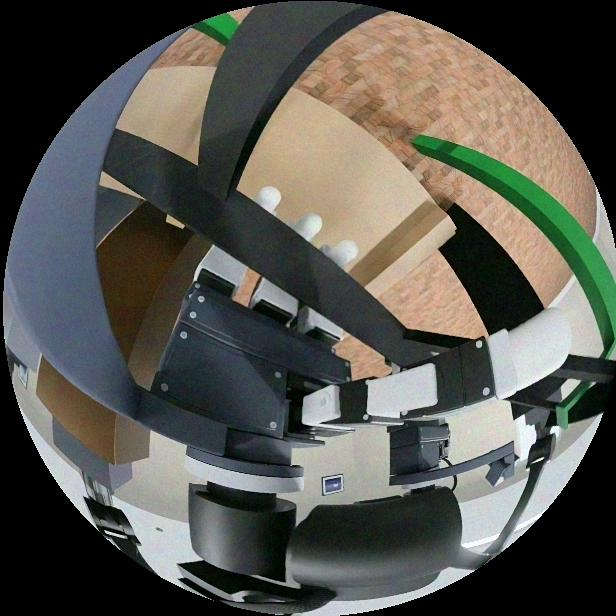

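>>> move --arm2 '{"target": [-0.44, -0.242, 0.625, -0.02, 0, 0.9998, 0], "speed": 0.06}' --arm3 '{"target": [0.455, -0.268, 0.652, 0.05, 0, 0.9987, 0], "speed": 0.06}' --cameras '["arm3_cam_wrist"]'

Scene clock: 517.67 s.
Joint torques (N m): arm1=[-2.61 -23 2.95 -1.52 -0.93 0.05] | arm2=[0.21 -18.2 1.22 0.1 0.05 0.02] | arm3=[-0.15 -16.73 1.57 0.09 -0.11 0.05] | arm4=[-2.78 -20.66 5.03 -2.59 0.72 -0.07]
Motor temperatures (°C): arm1=[24 34 23 26 28 22] | arm2=[26 30 31 21 27 22] | arm3=[21 31 28 23 25 22] | arm4=[22 27 29 22 24 23]
Heat: arm1: hottest joint2_rad 34 °C; arm2: hottest joint3_rad 31 °C; arm3: hottest joint2_rad 31 °C; arm4: hottest joint3_rad 29 °C.
move: arm2 off_target; arm3 done
Joint velocities: within noise
arm1, arm4: as last shown
arm1.joint_positions: joint1_rad=-0.349 joint2_rad=+2.255 joint3_rad=+1.060 joint4_rad=-0.381 joint5_rad=+0.000 joint6_rad=-1.842 hand_index_mcp=+0.803 hand_index_abd=+0.019 hand_index_pip=+0.504 hand_index_dip=-0.703 hand_middle_mcp=+0.809 hand_middle_abd=+0.014 hand_middle_pip=+0.498 hand_middle_dip=-0.704 hand_ring_mcp=+0.819 hand_ring_abd=+0.007 hand_ring_pip=+0.483 hand_ring_dip=-0.705 hand_thumb_cmc=+0.714 hand_thumb_axl=+0.677 hand_thumb_mcp=-0.276 hand_thumb_ipl=-0.314 hand_current_limit=+0.750 hand_speed=-0.600
arm1.middle_mcp_current_ma: 103
arm1.middle_abd_current_ma: 8
arm1.ring_abd_current_ma: 3
arm1.ring_pip_current_ma: 77
arm1.ring_dip_current_ma: 160
arm1.hand: x=-0.6780 y=-0.2480 z=+0.6142 quat_wxyz=(-0.005, -0.005, +1.000, -0.004) (m; scene frame)
arm1.hand_target: x=-0.6560 y=-0.2551 z=+0.6605 quat_wxyz=(+0.026, +0.000, +1.000, -0.001) (m; scene frame)
arm2.joint_positions: joint1_rad=+0.670 joint2_rad=+2.239 joint3_rad=+0.938 joint4_rad=-0.273 joint5_rad=-0.023 joint6_rad=+0.547 hand_index_mcp=+0.762 hand_index_abd=+0.000 hand_index_pip=+0.454 hand_index_dip=-0.754 hand_middle_mcp=+0.759 hand_middle_abd=+0.000 hand_middle_pip=+0.450 hand_middle_dip=-0.763 hand_ring_mcp=+0.759 hand_ring_abd=+0.001 hand_ring_pip=+0.446 hand_ring_dip=-0.768 hand_thumb_cmc=-0.572 hand_thumb_axl=+0.678 hand_thumb_mcp=+0.692 hand_thumb_ipl=+0.397 hand_current_limit=+0.750 hand_speed=-0.600
arm2.joint_status: not commanded
arm2.hand_state: goal,goal,goal,blocked,goal,goal,goal,goal,goal,goal,goal,goal,goal,goal,goal,goal
arm2.index_mcp_current_ma: 11
arm2.index_abd_current_ma: 0
arm2.index_pip_current_ma: 35
arm2.index_dip_current_ma: 55
arm2.middle_mcp_current_ma: 5
arm2.middle_abd_current_ma: 0
arm2.middle_pip_current_ma: 27
arm2.middle_dip_current_ma: 34
arm2.ring_mcp_current_ma: 6
arm2.ring_abd_current_ma: 1
arm2.ring_pip_current_ma: 18
arm2.ring_dip_current_ma: 22
arm2.thumb_cmc_current_ma: 1
arm2.thumb_axl_current_ma: 0
arm2.thumb_mcp_current_ma: -14
arm2.thumb_ipl_current_ma: -4
arm2.hand_goal_index_mcp: 0.754
arm2.hand_goal_index_abd: 0.000
arm2.hand_goal_index_pip: 0.434
arm2.hand_goal_index_dip: -0.782
arm2.hand_goal_middle_mcp: 0.754
arm2.hand_goal_middle_abd: 0.000
arm2.hand_goal_middle_pip: 0.434
arm2.hand_goal_middle_dip: -0.782
arm2.hand_goal_ring_mcp: 0.754
arm2.hand_goal_ring_abd: 0.000
arm2.hand_goal_ring_pip: 0.434
arm2.hand_goal_ring_dip: -0.782
arm2.hand_goal_thumb_cmc: -0.574
arm2.hand_goal_thumb_axl: 0.678
arm2.hand_goal_thumb_mcp: 0.700
arm2.hand_goal_thumb_ipl: 0.400
arm2.hand: x=-0.4397 y=-0.2472 z=+0.6066 quat_wxyz=(-0.013, -0.001, +1.000, -0.010) (m; scene frame)
arm2.hand_target: x=-0.4399 y=-0.2420 z=+0.6241 quat_wxyz=(-0.020, +0.000, +1.000, +0.000) (m; scene frame)
arm2.hand_status: off_target (0.019 m and 1.4 deg from the pose sent, 0.021 m and 2.4 deg at the start)
arm3.joint_positions: joint1_rad=-0.697 joint2_rad=+2.285 joint3_rad=+0.875 joint4_rad=-0.119 joint5_rad=+0.080 joint6_rad=-0.610 hand_index_mcp=+0.758 hand_index_abd=+0.000 hand_index_pip=+0.437 hand_index_dip=-0.778 hand_middle_mcp=+0.754 hand_middle_abd=+0.000 hand_middle_pip=+0.437 hand_middle_dip=-0.779 hand_ring_mcp=+0.754 hand_ring_abd=-0.003 hand_ring_pip=+0.437 hand_ring_dip=-0.779 hand_thumb_cmc=-0.572 hand_thumb_axl=+0.677 hand_thumb_mcp=+0.347 hand_thumb_ipl=+0.171 hand_current_limit=+0.750 hand_speed=-0.600
arm3.joint_status: not commanded
arm3.hand_state: goal,goal,goal,goal,goal,goal,goal,goal,goal,goal,goal,goal,goal,goal,goal,goal
arm3.index_mcp_current_ma: 1
arm3.index_abd_current_ma: 0
arm3.index_pip_current_ma: 0
arm3.index_dip_current_ma: 1
arm3.middle_mcp_current_ma: 0
arm3.middle_abd_current_ma: 0
arm3.middle_pip_current_ma: 0
arm3.middle_dip_current_ma: 0
arm3.ring_mcp_current_ma: 0
arm3.ring_abd_current_ma: 0
arm3.ring_pip_current_ma: 0
arm3.ring_dip_current_ma: 0
arm3.thumb_cmc_current_ma: 0
arm3.thumb_axl_current_ma: 0
arm3.thumb_mcp_current_ma: 0
arm3.thumb_ipl_current_ma: 0
arm3.hand_goal_index_mcp: 0.754
arm3.hand_goal_index_abd: 0.000
arm3.hand_goal_index_pip: 0.434
arm3.hand_goal_index_dip: -0.782
arm3.hand_goal_middle_mcp: 0.754
arm3.hand_goal_middle_abd: 0.000
arm3.hand_goal_middle_pip: 0.434
arm3.hand_goal_middle_dip: -0.782
arm3.hand_goal_ring_mcp: 0.754
arm3.hand_goal_ring_abd: 0.000
arm3.hand_goal_ring_pip: 0.434
arm3.hand_goal_ring_dip: -0.782
arm3.hand_goal_thumb_cmc: -0.574
arm3.hand_goal_thumb_axl: 0.678
arm3.hand_goal_thumb_mcp: 0.350
arm3.hand_goal_thumb_ipl: 0.170
arm3.hand: x=+0.4561 y=-0.2697 z=+0.6468 quat_wxyz=(+0.050, +0.004, +0.999, -0.001) (m; scene frame)
arm3.hand_target: x=+0.4551 y=-0.2680 z=+0.6519 quat_wxyz=(+0.050, +0.000, +0.999, +0.000) (m; scene frame)
arm3.hand_status: done (0.006 m and 0.5 deg from the pose sent, 0.029 m and 0.6 deg at the start)
arm4.joint_positions: joint1_rad=+0.438 joint2_rad=+2.249 joint3_rad=+1.347 joint4_rad=-0.740 joint5_rad=-0.058 joint6_rad=+2.056 hand_index_mcp=+0.820 hand_index_abd=-0.008 hand_index_pip=+0.459 hand_index_dip=-0.745 hand_middle_mcp=+0.794 hand_middle_abd=-0.009 hand_middle_pip=+0.475 hand_middle_dip=-0.741 hand_ring_mcp=+0.786 hand_ring_abd=-0.007 hand_ring_pip=+0.469 hand_ring_dip=-0.748 hand_thumb_cmc=+0.878 hand_thumb_axl=+0.680 hand_thumb_mcp=-0.277 hand_thumb_ipl=-0.314 hand_current_limit=+0.750 hand_speed=-0.600
arm4.ring_dip_current_ma: 146
arm4.hand: x=+0.6852 y=-0.3139 z=+0.6991 quat_wxyz=(-0.051, +0.011, -0.999, +0.006) (m; scene frame)
arm4.hand_target: x=+0.6749 y=-0.3008 z=+0.7324 quat_wxyz=(-0.044, +0.005, -0.999, +0.000) (m; scene frame)
pictures: arm3_cam_wrist
camera_calibration:
arm3_cam_wrist: T_world_to_cam=[[0.793191, 0.604359, 0.0748195, -0.212268], [0.354626, -0.558284, 0.750039, -0.84126], [0.495063, -0.568392, -0.657148, 0.17481], [0, 0, 0, 1]] pos_world=[0.38016, -0.242016, 0.761736]

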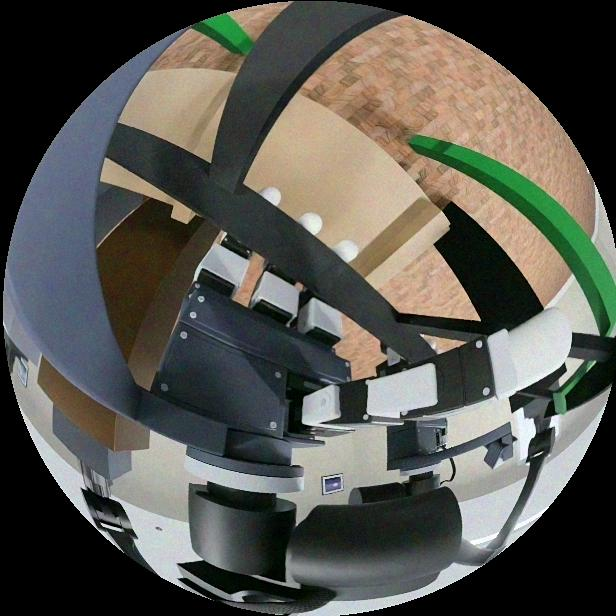

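>>> move --arm3 '{"target": [0.455, -0.277, 0.668, 0.05, 0.0236, 0.9985, 0], "speed": 0.06}' --arm2 '{"target": [-0.44, -0.242, 0.635, -0.02, 0, 0.9998, 0], "speed": 0.06}' --cameras '["arm3_cam_wrist"]'

Scene clock: 518.93 s.
Joint torques (N m): arm1=[-2.55 -22.24 3.03 -1.16 -0.95 0.05] | arm2=[0.44 -19.02 1.61 -0.77 0.24 0.03] | arm3=[-0.44 -17.61 0.94 -0.21 -0.13 0.2] | arm4=[-2.78 -20.37 5.09 -2.44 0.94 -0.05]
Motor temperatures (°C): arm1=[24 33 23 26 28 22] | arm2=[26 30 31 21 27 22] | arm3=[21 31 28 23 25 22] | arm4=[22 27 29 22 24 23]
Heat: arm1: hottest joint2_rad 33 °C; arm2: hottest joint3_rad 31 °C; arm3: hottest joint2_rad 31 °C; arm4: hottest joint3_rad 29 °C.
move: arm2 off_target; arm3 done
Joint velocities: within noise
arm1, arm4: as last shown
arm1.joint_positions: joint1_rad=-0.349 joint2_rad=+2.246 joint3_rad=+1.060 joint4_rad=-0.391 joint5_rad=+0.001 joint6_rad=-1.843 hand_index_mcp=+0.803 hand_index_abd=+0.019 hand_index_pip=+0.504 hand_index_dip=-0.703 hand_middle_mcp=+0.808 hand_middle_abd=+0.012 hand_middle_pip=+0.498 hand_middle_dip=-0.710 hand_ring_mcp=+0.819 hand_ring_abd=+0.007 hand_ring_pip=+0.482 hand_ring_dip=-0.715 hand_thumb_cmc=+0.714 hand_thumb_axl=+0.677 hand_thumb_mcp=-0.276 hand_thumb_ipl=-0.314 hand_current_limit=+0.750 hand_speed=-0.600
arm1.middle_mcp_current_ma: 101
arm1.middle_abd_current_ma: 7
arm1.middle_dip_current_ma: 147
arm1.ring_pip_current_ma: 75
arm1.ring_dip_current_ma: 131
arm1.hand: x=-0.6773 y=-0.2484 z=+0.6179 quat_wxyz=(-0.005, -0.005, +1.000, -0.004) (m; scene frame)
arm1.hand_target: x=-0.6560 y=-0.2549 z=+0.6604 quat_wxyz=(+0.026, +0.000, +1.000, -0.001) (m; scene frame)
arm2.joint_positions: joint1_rad=+0.670 joint2_rad=+2.223 joint3_rad=+0.927 joint4_rad=-0.273 joint5_rad=-0.028 joint6_rad=+0.547 hand_index_mcp=+0.765 hand_index_abd=-0.001 hand_index_pip=+0.456 hand_index_dip=-0.752 hand_middle_mcp=+0.762 hand_middle_abd=+0.000 hand_middle_pip=+0.454 hand_middle_dip=-0.759 hand_ring_mcp=+0.762 hand_ring_abd=+0.001 hand_ring_pip=+0.452 hand_ring_dip=-0.762 hand_thumb_cmc=-0.572 hand_thumb_axl=+0.678 hand_thumb_mcp=+0.692 hand_thumb_ipl=+0.397 hand_current_limit=+0.750 hand_speed=-0.600
arm2.joint_status: not commanded
arm2.hand_state: goal,goal,blocked,blocked,goal,goal,blocked,blocked,goal,goal,goal,blocked,goal,goal,goal,goal
arm2.index_mcp_current_ma: 17
arm2.index_abd_current_ma: 0
arm2.index_pip_current_ma: 40
arm2.index_dip_current_ma: 62
arm2.middle_mcp_current_ma: 12
arm2.middle_abd_current_ma: 0
arm2.middle_pip_current_ma: 36
arm2.middle_dip_current_ma: 43
arm2.ring_mcp_current_ma: 12
arm2.ring_abd_current_ma: 0
arm2.ring_pip_current_ma: 31
arm2.ring_dip_current_ma: 36
arm2.thumb_cmc_current_ma: 1
arm2.thumb_axl_current_ma: 0
arm2.thumb_mcp_current_ma: -14
arm2.thumb_ipl_current_ma: -4
arm2.hand_goal_index_mcp: 0.754
arm2.hand_goal_index_abd: 0.000
arm2.hand_goal_index_pip: 0.434
arm2.hand_goal_index_dip: -0.782
arm2.hand_goal_middle_mcp: 0.754
arm2.hand_goal_middle_abd: 0.000
arm2.hand_goal_middle_pip: 0.434
arm2.hand_goal_middle_dip: -0.782
arm2.hand_goal_ring_mcp: 0.754
arm2.hand_goal_ring_abd: 0.000
arm2.hand_goal_ring_pip: 0.434
arm2.hand_goal_ring_dip: -0.782
arm2.hand_goal_thumb_cmc: -0.574
arm2.hand_goal_thumb_axl: 0.678
arm2.hand_goal_thumb_mcp: 0.700
arm2.hand_goal_thumb_ipl: 0.400
arm2.hand: x=-0.4396 y=-0.2487 z=+0.6115 quat_wxyz=(-0.016, -0.001, +1.000, -0.009) (m; scene frame)
arm2.hand_target: x=-0.4400 y=-0.2419 z=+0.6338 quat_wxyz=(-0.020, +0.000, +1.000, +0.000) (m; scene frame)
arm2.hand_status: off_target (0.024 m and 1.2 deg from the pose sent, 0.029 m and 1.4 deg at the start)
arm3.joint_positions: joint1_rad=-0.697 joint2_rad=+2.248 joint3_rad=+0.845 joint4_rad=-0.127 joint5_rad=+0.081 joint6_rad=-0.581 hand_index_mcp=+0.756 hand_index_abd=+0.000 hand_index_pip=+0.437 hand_index_dip=-0.778 hand_middle_mcp=+0.756 hand_middle_abd=+0.000 hand_middle_pip=+0.444 hand_middle_dip=-0.766 hand_ring_mcp=+0.769 hand_ring_abd=-0.003 hand_ring_pip=+0.452 hand_ring_dip=-0.766 hand_thumb_cmc=-0.572 hand_thumb_axl=+0.677 hand_thumb_mcp=+0.347 hand_thumb_ipl=+0.171 hand_current_limit=+0.750 hand_speed=-0.600
arm3.joint_status: not commanded
arm3.hand_state: goal,goal,goal,goal,goal,goal,goal,goal,goal,goal,goal,goal,goal,goal,goal,goal
arm3.index_mcp_current_ma: 0
arm3.index_abd_current_ma: 0
arm3.index_pip_current_ma: 0
arm3.index_dip_current_ma: 1
arm3.middle_mcp_current_ma: 0
arm3.middle_abd_current_ma: 0
arm3.middle_pip_current_ma: 3
arm3.middle_dip_current_ma: 7
arm3.ring_mcp_current_ma: 7
arm3.ring_abd_current_ma: 0
arm3.ring_pip_current_ma: 9
arm3.ring_dip_current_ma: 7
arm3.thumb_cmc_current_ma: 0
arm3.thumb_axl_current_ma: 0
arm3.thumb_mcp_current_ma: 0
arm3.thumb_ipl_current_ma: 0
arm3.hand_goal_index_mcp: 0.754
arm3.hand_goal_index_abd: 0.000
arm3.hand_goal_index_pip: 0.434
arm3.hand_goal_index_dip: -0.782
arm3.hand_goal_middle_mcp: 0.754
arm3.hand_goal_middle_abd: 0.000
arm3.hand_goal_middle_pip: 0.434
arm3.hand_goal_middle_dip: -0.782
arm3.hand_goal_ring_mcp: 0.754
arm3.hand_goal_ring_abd: 0.000
arm3.hand_goal_ring_pip: 0.434
arm3.hand_goal_ring_dip: -0.782
arm3.hand_goal_thumb_cmc: -0.574
arm3.hand_goal_thumb_axl: 0.678
arm3.hand_goal_thumb_mcp: 0.350
arm3.hand_goal_thumb_ipl: 0.170
arm3.hand: x=+0.4547 y=-0.2763 z=+0.6585 quat_wxyz=(+0.050, +0.019, +0.999, -0.001) (m; scene frame)
arm3.hand_target: x=+0.4549 y=-0.2771 z=+0.6676 quat_wxyz=(+0.050, +0.024, +0.998, +0.000) (m; scene frame)
arm3.hand_status: done (0.010 m and 0.6 deg from the pose sent, 0.022 m and 2.2 deg at the start)
arm4.joint_positions: joint1_rad=+0.438 joint2_rad=+2.243 joint3_rad=+1.347 joint4_rad=-0.746 joint5_rad=-0.064 joint6_rad=+2.056 hand_index_mcp=+0.820 hand_index_abd=-0.006 hand_index_pip=+0.459 hand_index_dip=-0.745 hand_middle_mcp=+0.794 hand_middle_abd=-0.009 hand_middle_pip=+0.475 hand_middle_dip=-0.741 hand_ring_mcp=+0.786 hand_ring_abd=-0.007 hand_ring_pip=+0.469 hand_ring_dip=-0.754 hand_thumb_cmc=+0.878 hand_thumb_axl=+0.680 hand_thumb_mcp=-0.277 hand_thumb_ipl=-0.314 hand_current_limit=+0.750 hand_speed=-0.600
arm4.index_abd_current_ma: -21
arm4.ring_dip_current_ma: 117
arm4.hand: x=+0.6854 y=-0.3148 z=+0.7020 quat_wxyz=(-0.052, +0.011, -0.999, +0.008) (m; scene frame)
arm4.hand_target: x=+0.6748 y=-0.3009 z=+0.7325 quat_wxyz=(-0.044, +0.005, -0.999, +0.000) (m; scene frame)
pictures: arm3_cam_wrist
camera_calibration:
arm3_cam_wrist: T_world_to_cam=[[0.810263, 0.581074, 0.0763365, -0.22322], [0.337679, -0.569337, 0.749552, -0.848167], [0.479006, -0.581557, -0.657529, 0.183337], [0, 0, 0, 1]] pos_world=[0.379455, -0.246564, 0.773335]

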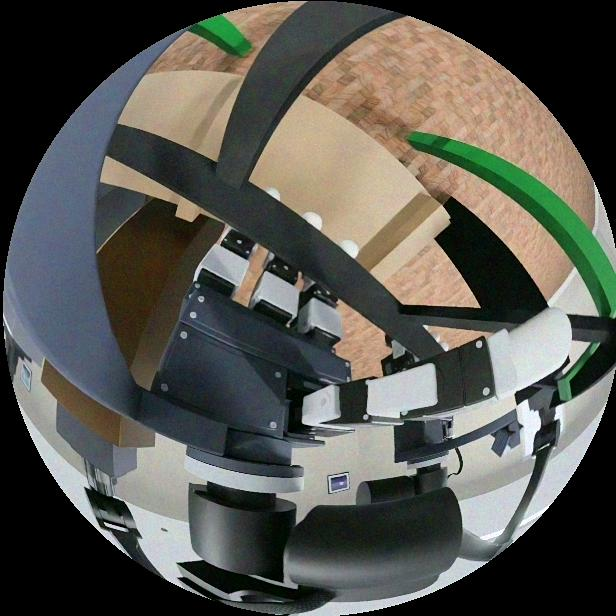

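>>> move --arm3 '{"target": [0.455, -0.279, 0.70, 0.055, 0.0236, 0.9983, 0], "speed": 0.06}' --arm2 '{"target": [-0.44, -0.244, 0.66, -0.02, 0, 0.9998, 0], "speed": 0.06}' --cameras '["arm3_cam_wrist", "arm2_cam_wrist"]'

Scene clock: 520.50 s.
Joint torques (N m): arm1=[-2.02 -20.66 3.64 -0.66 -0.95 0.05] | arm2=[0.62 -20.48 1.73 -1.22 0.57 0.05] | arm3=[-0.38 -19.25 1.13 -0.34 -0.34 0.17] | arm4=[-2.96 -17.55 5.27 -1.02 1.14 -0.11]
Motor temperatures (°C): arm1=[24 33 23 25 28 22] | arm2=[26 30 31 21 27 22] | arm3=[21 31 28 23 25 22] | arm4=[22 27 29 22 24 23]
Heat: arm1: hottest joint2_rad 33 °C; arm2: hottest joint3_rad 31 °C; arm3: hottest joint2_rad 31 °C; arm4: hottest joint3_rad 29 °C.
move: arm2 off_target; arm3 off_target
Joint velocities: within noise
arm1, arm4: as last shown
arm1.joint_positions: joint1_rad=-0.355 joint2_rad=+2.228 joint3_rad=+1.054 joint4_rad=-0.403 joint5_rad=+0.001 joint6_rad=-1.843 hand_index_mcp=+0.803 hand_index_abd=+0.009 hand_index_pip=+0.487 hand_index_dip=-0.742 hand_middle_mcp=+0.807 hand_middle_abd=+0.006 hand_middle_pip=+0.484 hand_middle_dip=-0.740 hand_ring_mcp=+0.815 hand_ring_abd=+0.002 hand_ring_pip=+0.482 hand_ring_dip=-0.740 hand_thumb_cmc=+0.714 hand_thumb_axl=+0.677 hand_thumb_mcp=-0.276 hand_thumb_ipl=-0.314 hand_current_limit=+0.750 hand_speed=-0.600
arm1.index_abd_current_ma: 4
arm1.index_pip_current_ma: 90
arm1.index_dip_current_ma: 57
arm1.middle_mcp_current_ma: 96
arm1.middle_abd_current_ma: 3
arm1.middle_pip_current_ma: 82
arm1.middle_dip_current_ma: 63
arm1.ring_mcp_current_ma: 124
arm1.ring_abd_current_ma: 1
arm1.ring_dip_current_ma: 62
arm1.hand: x=-0.6777 y=-0.2511 z=+0.6250 quat_wxyz=(-0.005, -0.002, +1.000, -0.004) (m; scene frame)
arm1.hand_target: x=-0.6562 y=-0.2550 z=+0.6604 quat_wxyz=(+0.026, +0.000, +1.000, -0.001) (m; scene frame)
arm2.joint_positions: joint1_rad=+0.670 joint2_rad=+2.177 joint3_rad=+0.908 joint4_rad=-0.310 joint5_rad=-0.036 joint6_rad=+0.547 hand_index_mcp=+0.779 hand_index_abd=-0.004 hand_index_pip=+0.460 hand_index_dip=-0.752 hand_middle_mcp=+0.771 hand_middle_abd=-0.005 hand_middle_pip=+0.467 hand_middle_dip=-0.746 hand_ring_mcp=+0.764 hand_ring_abd=-0.004 hand_ring_pip=+0.471 hand_ring_dip=-0.734 hand_thumb_cmc=-0.572 hand_thumb_axl=+0.678 hand_thumb_mcp=+0.692 hand_thumb_ipl=+0.397 hand_current_limit=+0.750 hand_speed=-0.600
arm2.joint_status: not commanded
arm2.hand_state: blocked,goal,blocked,blocked,goal,goal,blocked,blocked,goal,goal,blocked,blocked,goal,goal,goal,goal
arm2.index_mcp_current_ma: 51
arm2.index_abd_current_ma: -3
arm2.index_pip_current_ma: 52
arm2.index_dip_current_ma: 62
arm2.middle_mcp_current_ma: 30
arm2.middle_abd_current_ma: -5
arm2.middle_pip_current_ma: 69
arm2.middle_dip_current_ma: 80
arm2.ring_mcp_current_ma: 16
arm2.ring_abd_current_ma: -3
arm2.ring_pip_current_ma: 82
arm2.ring_dip_current_ma: 119
arm2.thumb_cmc_current_ma: 1
arm2.thumb_axl_current_ma: 0
arm2.thumb_mcp_current_ma: -14
arm2.thumb_ipl_current_ma: -4
arm2.hand_goal_index_mcp: 0.754
arm2.hand_goal_index_abd: 0.000
arm2.hand_goal_index_pip: 0.434
arm2.hand_goal_index_dip: -0.782
arm2.hand_goal_middle_mcp: 0.754
arm2.hand_goal_middle_abd: 0.000
arm2.hand_goal_middle_pip: 0.434
arm2.hand_goal_middle_dip: -0.782
arm2.hand_goal_ring_mcp: 0.754
arm2.hand_goal_ring_abd: 0.000
arm2.hand_goal_ring_pip: 0.434
arm2.hand_goal_ring_dip: -0.782
arm2.hand_goal_thumb_cmc: -0.574
arm2.hand_goal_thumb_axl: 0.678
arm2.hand_goal_thumb_mcp: 0.700
arm2.hand_goal_thumb_ipl: 0.400
arm2.hand: x=-0.4382 y=-0.2533 z=+0.6262 quat_wxyz=(-0.017, -0.001, +1.000, -0.016) (m; scene frame)
arm2.hand_target: x=-0.4399 y=-0.2440 z=+0.6575 quat_wxyz=(-0.020, +0.000, +1.000, +0.000) (m; scene frame)
arm2.hand_status: off_target (0.035 m and 1.9 deg from the pose sent, 0.049 m and 1.2 deg at the start)
arm3.joint_positions: joint1_rad=-0.697 joint2_rad=+2.176 joint3_rad=+0.814 joint4_rad=-0.182 joint5_rad=+0.094 joint6_rad=-0.578 hand_index_mcp=+0.760 hand_index_abd=+0.000 hand_index_pip=+0.449 hand_index_dip=-0.762 hand_middle_mcp=+0.764 hand_middle_abd=+0.001 hand_middle_pip=+0.459 hand_middle_dip=-0.749 hand_ring_mcp=+0.781 hand_ring_abd=-0.002 hand_ring_pip=+0.463 hand_ring_dip=-0.756 hand_thumb_cmc=-0.572 hand_thumb_axl=+0.677 hand_thumb_mcp=+0.347 hand_thumb_ipl=+0.171 hand_current_limit=+0.750 hand_speed=-0.600
arm3.joint_status: not commanded
arm3.hand_state: goal,goal,goal,goal,goal,goal,blocked,blocked,blocked,goal,blocked,blocked,goal,goal,goal,goal
arm3.index_mcp_current_ma: 1
arm3.index_abd_current_ma: 0
arm3.index_pip_current_ma: 6
arm3.index_dip_current_ma: 11
arm3.middle_mcp_current_ma: 3
arm3.middle_abd_current_ma: 0
arm3.middle_pip_current_ma: 16
arm3.middle_dip_current_ma: 26
arm3.ring_mcp_current_ma: 21
arm3.ring_abd_current_ma: 0
arm3.ring_pip_current_ma: 21
arm3.ring_dip_current_ma: 17
arm3.thumb_cmc_current_ma: 0
arm3.thumb_axl_current_ma: 0
arm3.thumb_mcp_current_ma: 0
arm3.thumb_ipl_current_ma: 0
arm3.hand_goal_index_mcp: 0.754
arm3.hand_goal_index_abd: 0.000
arm3.hand_goal_index_pip: 0.434
arm3.hand_goal_index_dip: -0.782
arm3.hand_goal_middle_mcp: 0.754
arm3.hand_goal_middle_abd: 0.000
arm3.hand_goal_middle_pip: 0.434
arm3.hand_goal_middle_dip: -0.782
arm3.hand_goal_ring_mcp: 0.754
arm3.hand_goal_ring_abd: 0.000
arm3.hand_goal_ring_pip: 0.434
arm3.hand_goal_ring_dip: -0.782
arm3.hand_goal_thumb_cmc: -0.574
arm3.hand_goal_thumb_axl: 0.678
arm3.hand_goal_thumb_mcp: 0.350
arm3.hand_goal_thumb_ipl: 0.170
arm3.hand: x=+0.4526 y=-0.2836 z=+0.6800 quat_wxyz=(+0.052, +0.020, +0.998, -0.010) (m; scene frame)
arm3.hand_target: x=+0.4550 y=-0.2789 z=+0.6990 quat_wxyz=(+0.055, +0.024, +0.998, +0.000) (m; scene frame)
arm3.hand_status: off_target (0.021 m and 1.3 deg from the pose sent, 0.042 m and 0.8 deg at the start)
arm4.joint_positions: joint1_rad=+0.438 joint2_rad=+2.211 joint3_rad=+1.347 joint4_rad=-0.778 joint5_rad=-0.070 joint6_rad=+2.060 hand_index_mcp=+0.818 hand_index_abd=+0.001 hand_index_pip=+0.443 hand_index_dip=-0.773 hand_middle_mcp=+0.772 hand_middle_abd=-0.003 hand_middle_pip=+0.454 hand_middle_dip=-0.764 hand_ring_mcp=+0.776 hand_ring_abd=-0.003 hand_ring_pip=+0.456 hand_ring_dip=-0.763 hand_thumb_cmc=+0.878 hand_thumb_axl=+0.680 hand_thumb_mcp=-0.277 hand_thumb_ipl=-0.314 hand_current_limit=+0.750 hand_speed=-0.600
arm4.hand_state: blocked,goal,goal,goal,goal,goal,blocked,goal,blocked,goal,blocked,goal,goal,goal,goal,goal
arm4.index_mcp_current_ma: 304
arm4.index_abd_current_ma: 3
arm4.index_pip_current_ma: 36
arm4.index_dip_current_ma: 36
arm4.middle_mcp_current_ma: 77
arm4.middle_abd_current_ma: -9
arm4.middle_pip_current_ma: 83
arm4.middle_dip_current_ma: 73
arm4.ring_mcp_current_ma: 96
arm4.ring_abd_current_ma: -10
arm4.ring_pip_current_ma: 90
arm4.ring_dip_current_ma: 79
arm4.hand: x=+0.6850 y=-0.3165 z=+0.7186 quat_wxyz=(-0.054, +0.009, -0.998, +0.011) (m; scene frame)
arm4.hand_target: x=+0.6749 y=-0.3009 z=+0.7324 quat_wxyz=(-0.044, +0.005, -0.999, +0.000) (m; scene frame)
pictures: arm2_cam_wrist, arm3_cam_wrist
camera_calibration:
arm2_cam_wrist: T_world_to_cam=[[0.794039, 0.607782, -0.010105, 0.540048], [0.449234, -0.575542, 0.68333, -0.415108], [0.4095, -0.54713, -0.73004, 0.625388], [0, 0, 0, 1]] pos_world=[-0.498435, -0.224975, 0.745671]
arm3_cam_wrist: T_world_to_cam=[[0.811786, 0.580029, 0.0675947, -0.213901], [0.333896, -0.556011, 0.761161, -0.870105], [0.479079, -0.59533, -0.645031, 0.181828], [0, 0, 0, 1]] pos_world=[0.377057, -0.251472, 0.794033]

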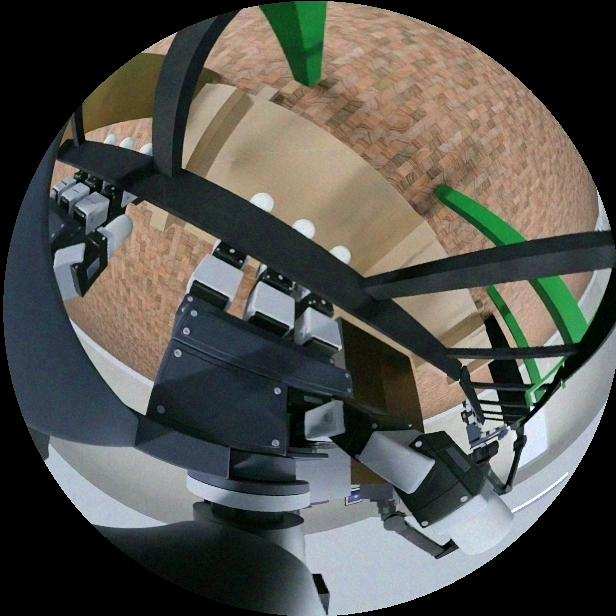

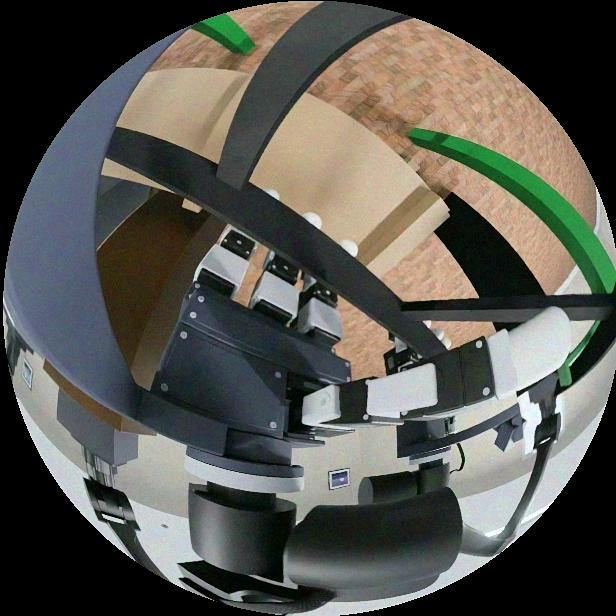

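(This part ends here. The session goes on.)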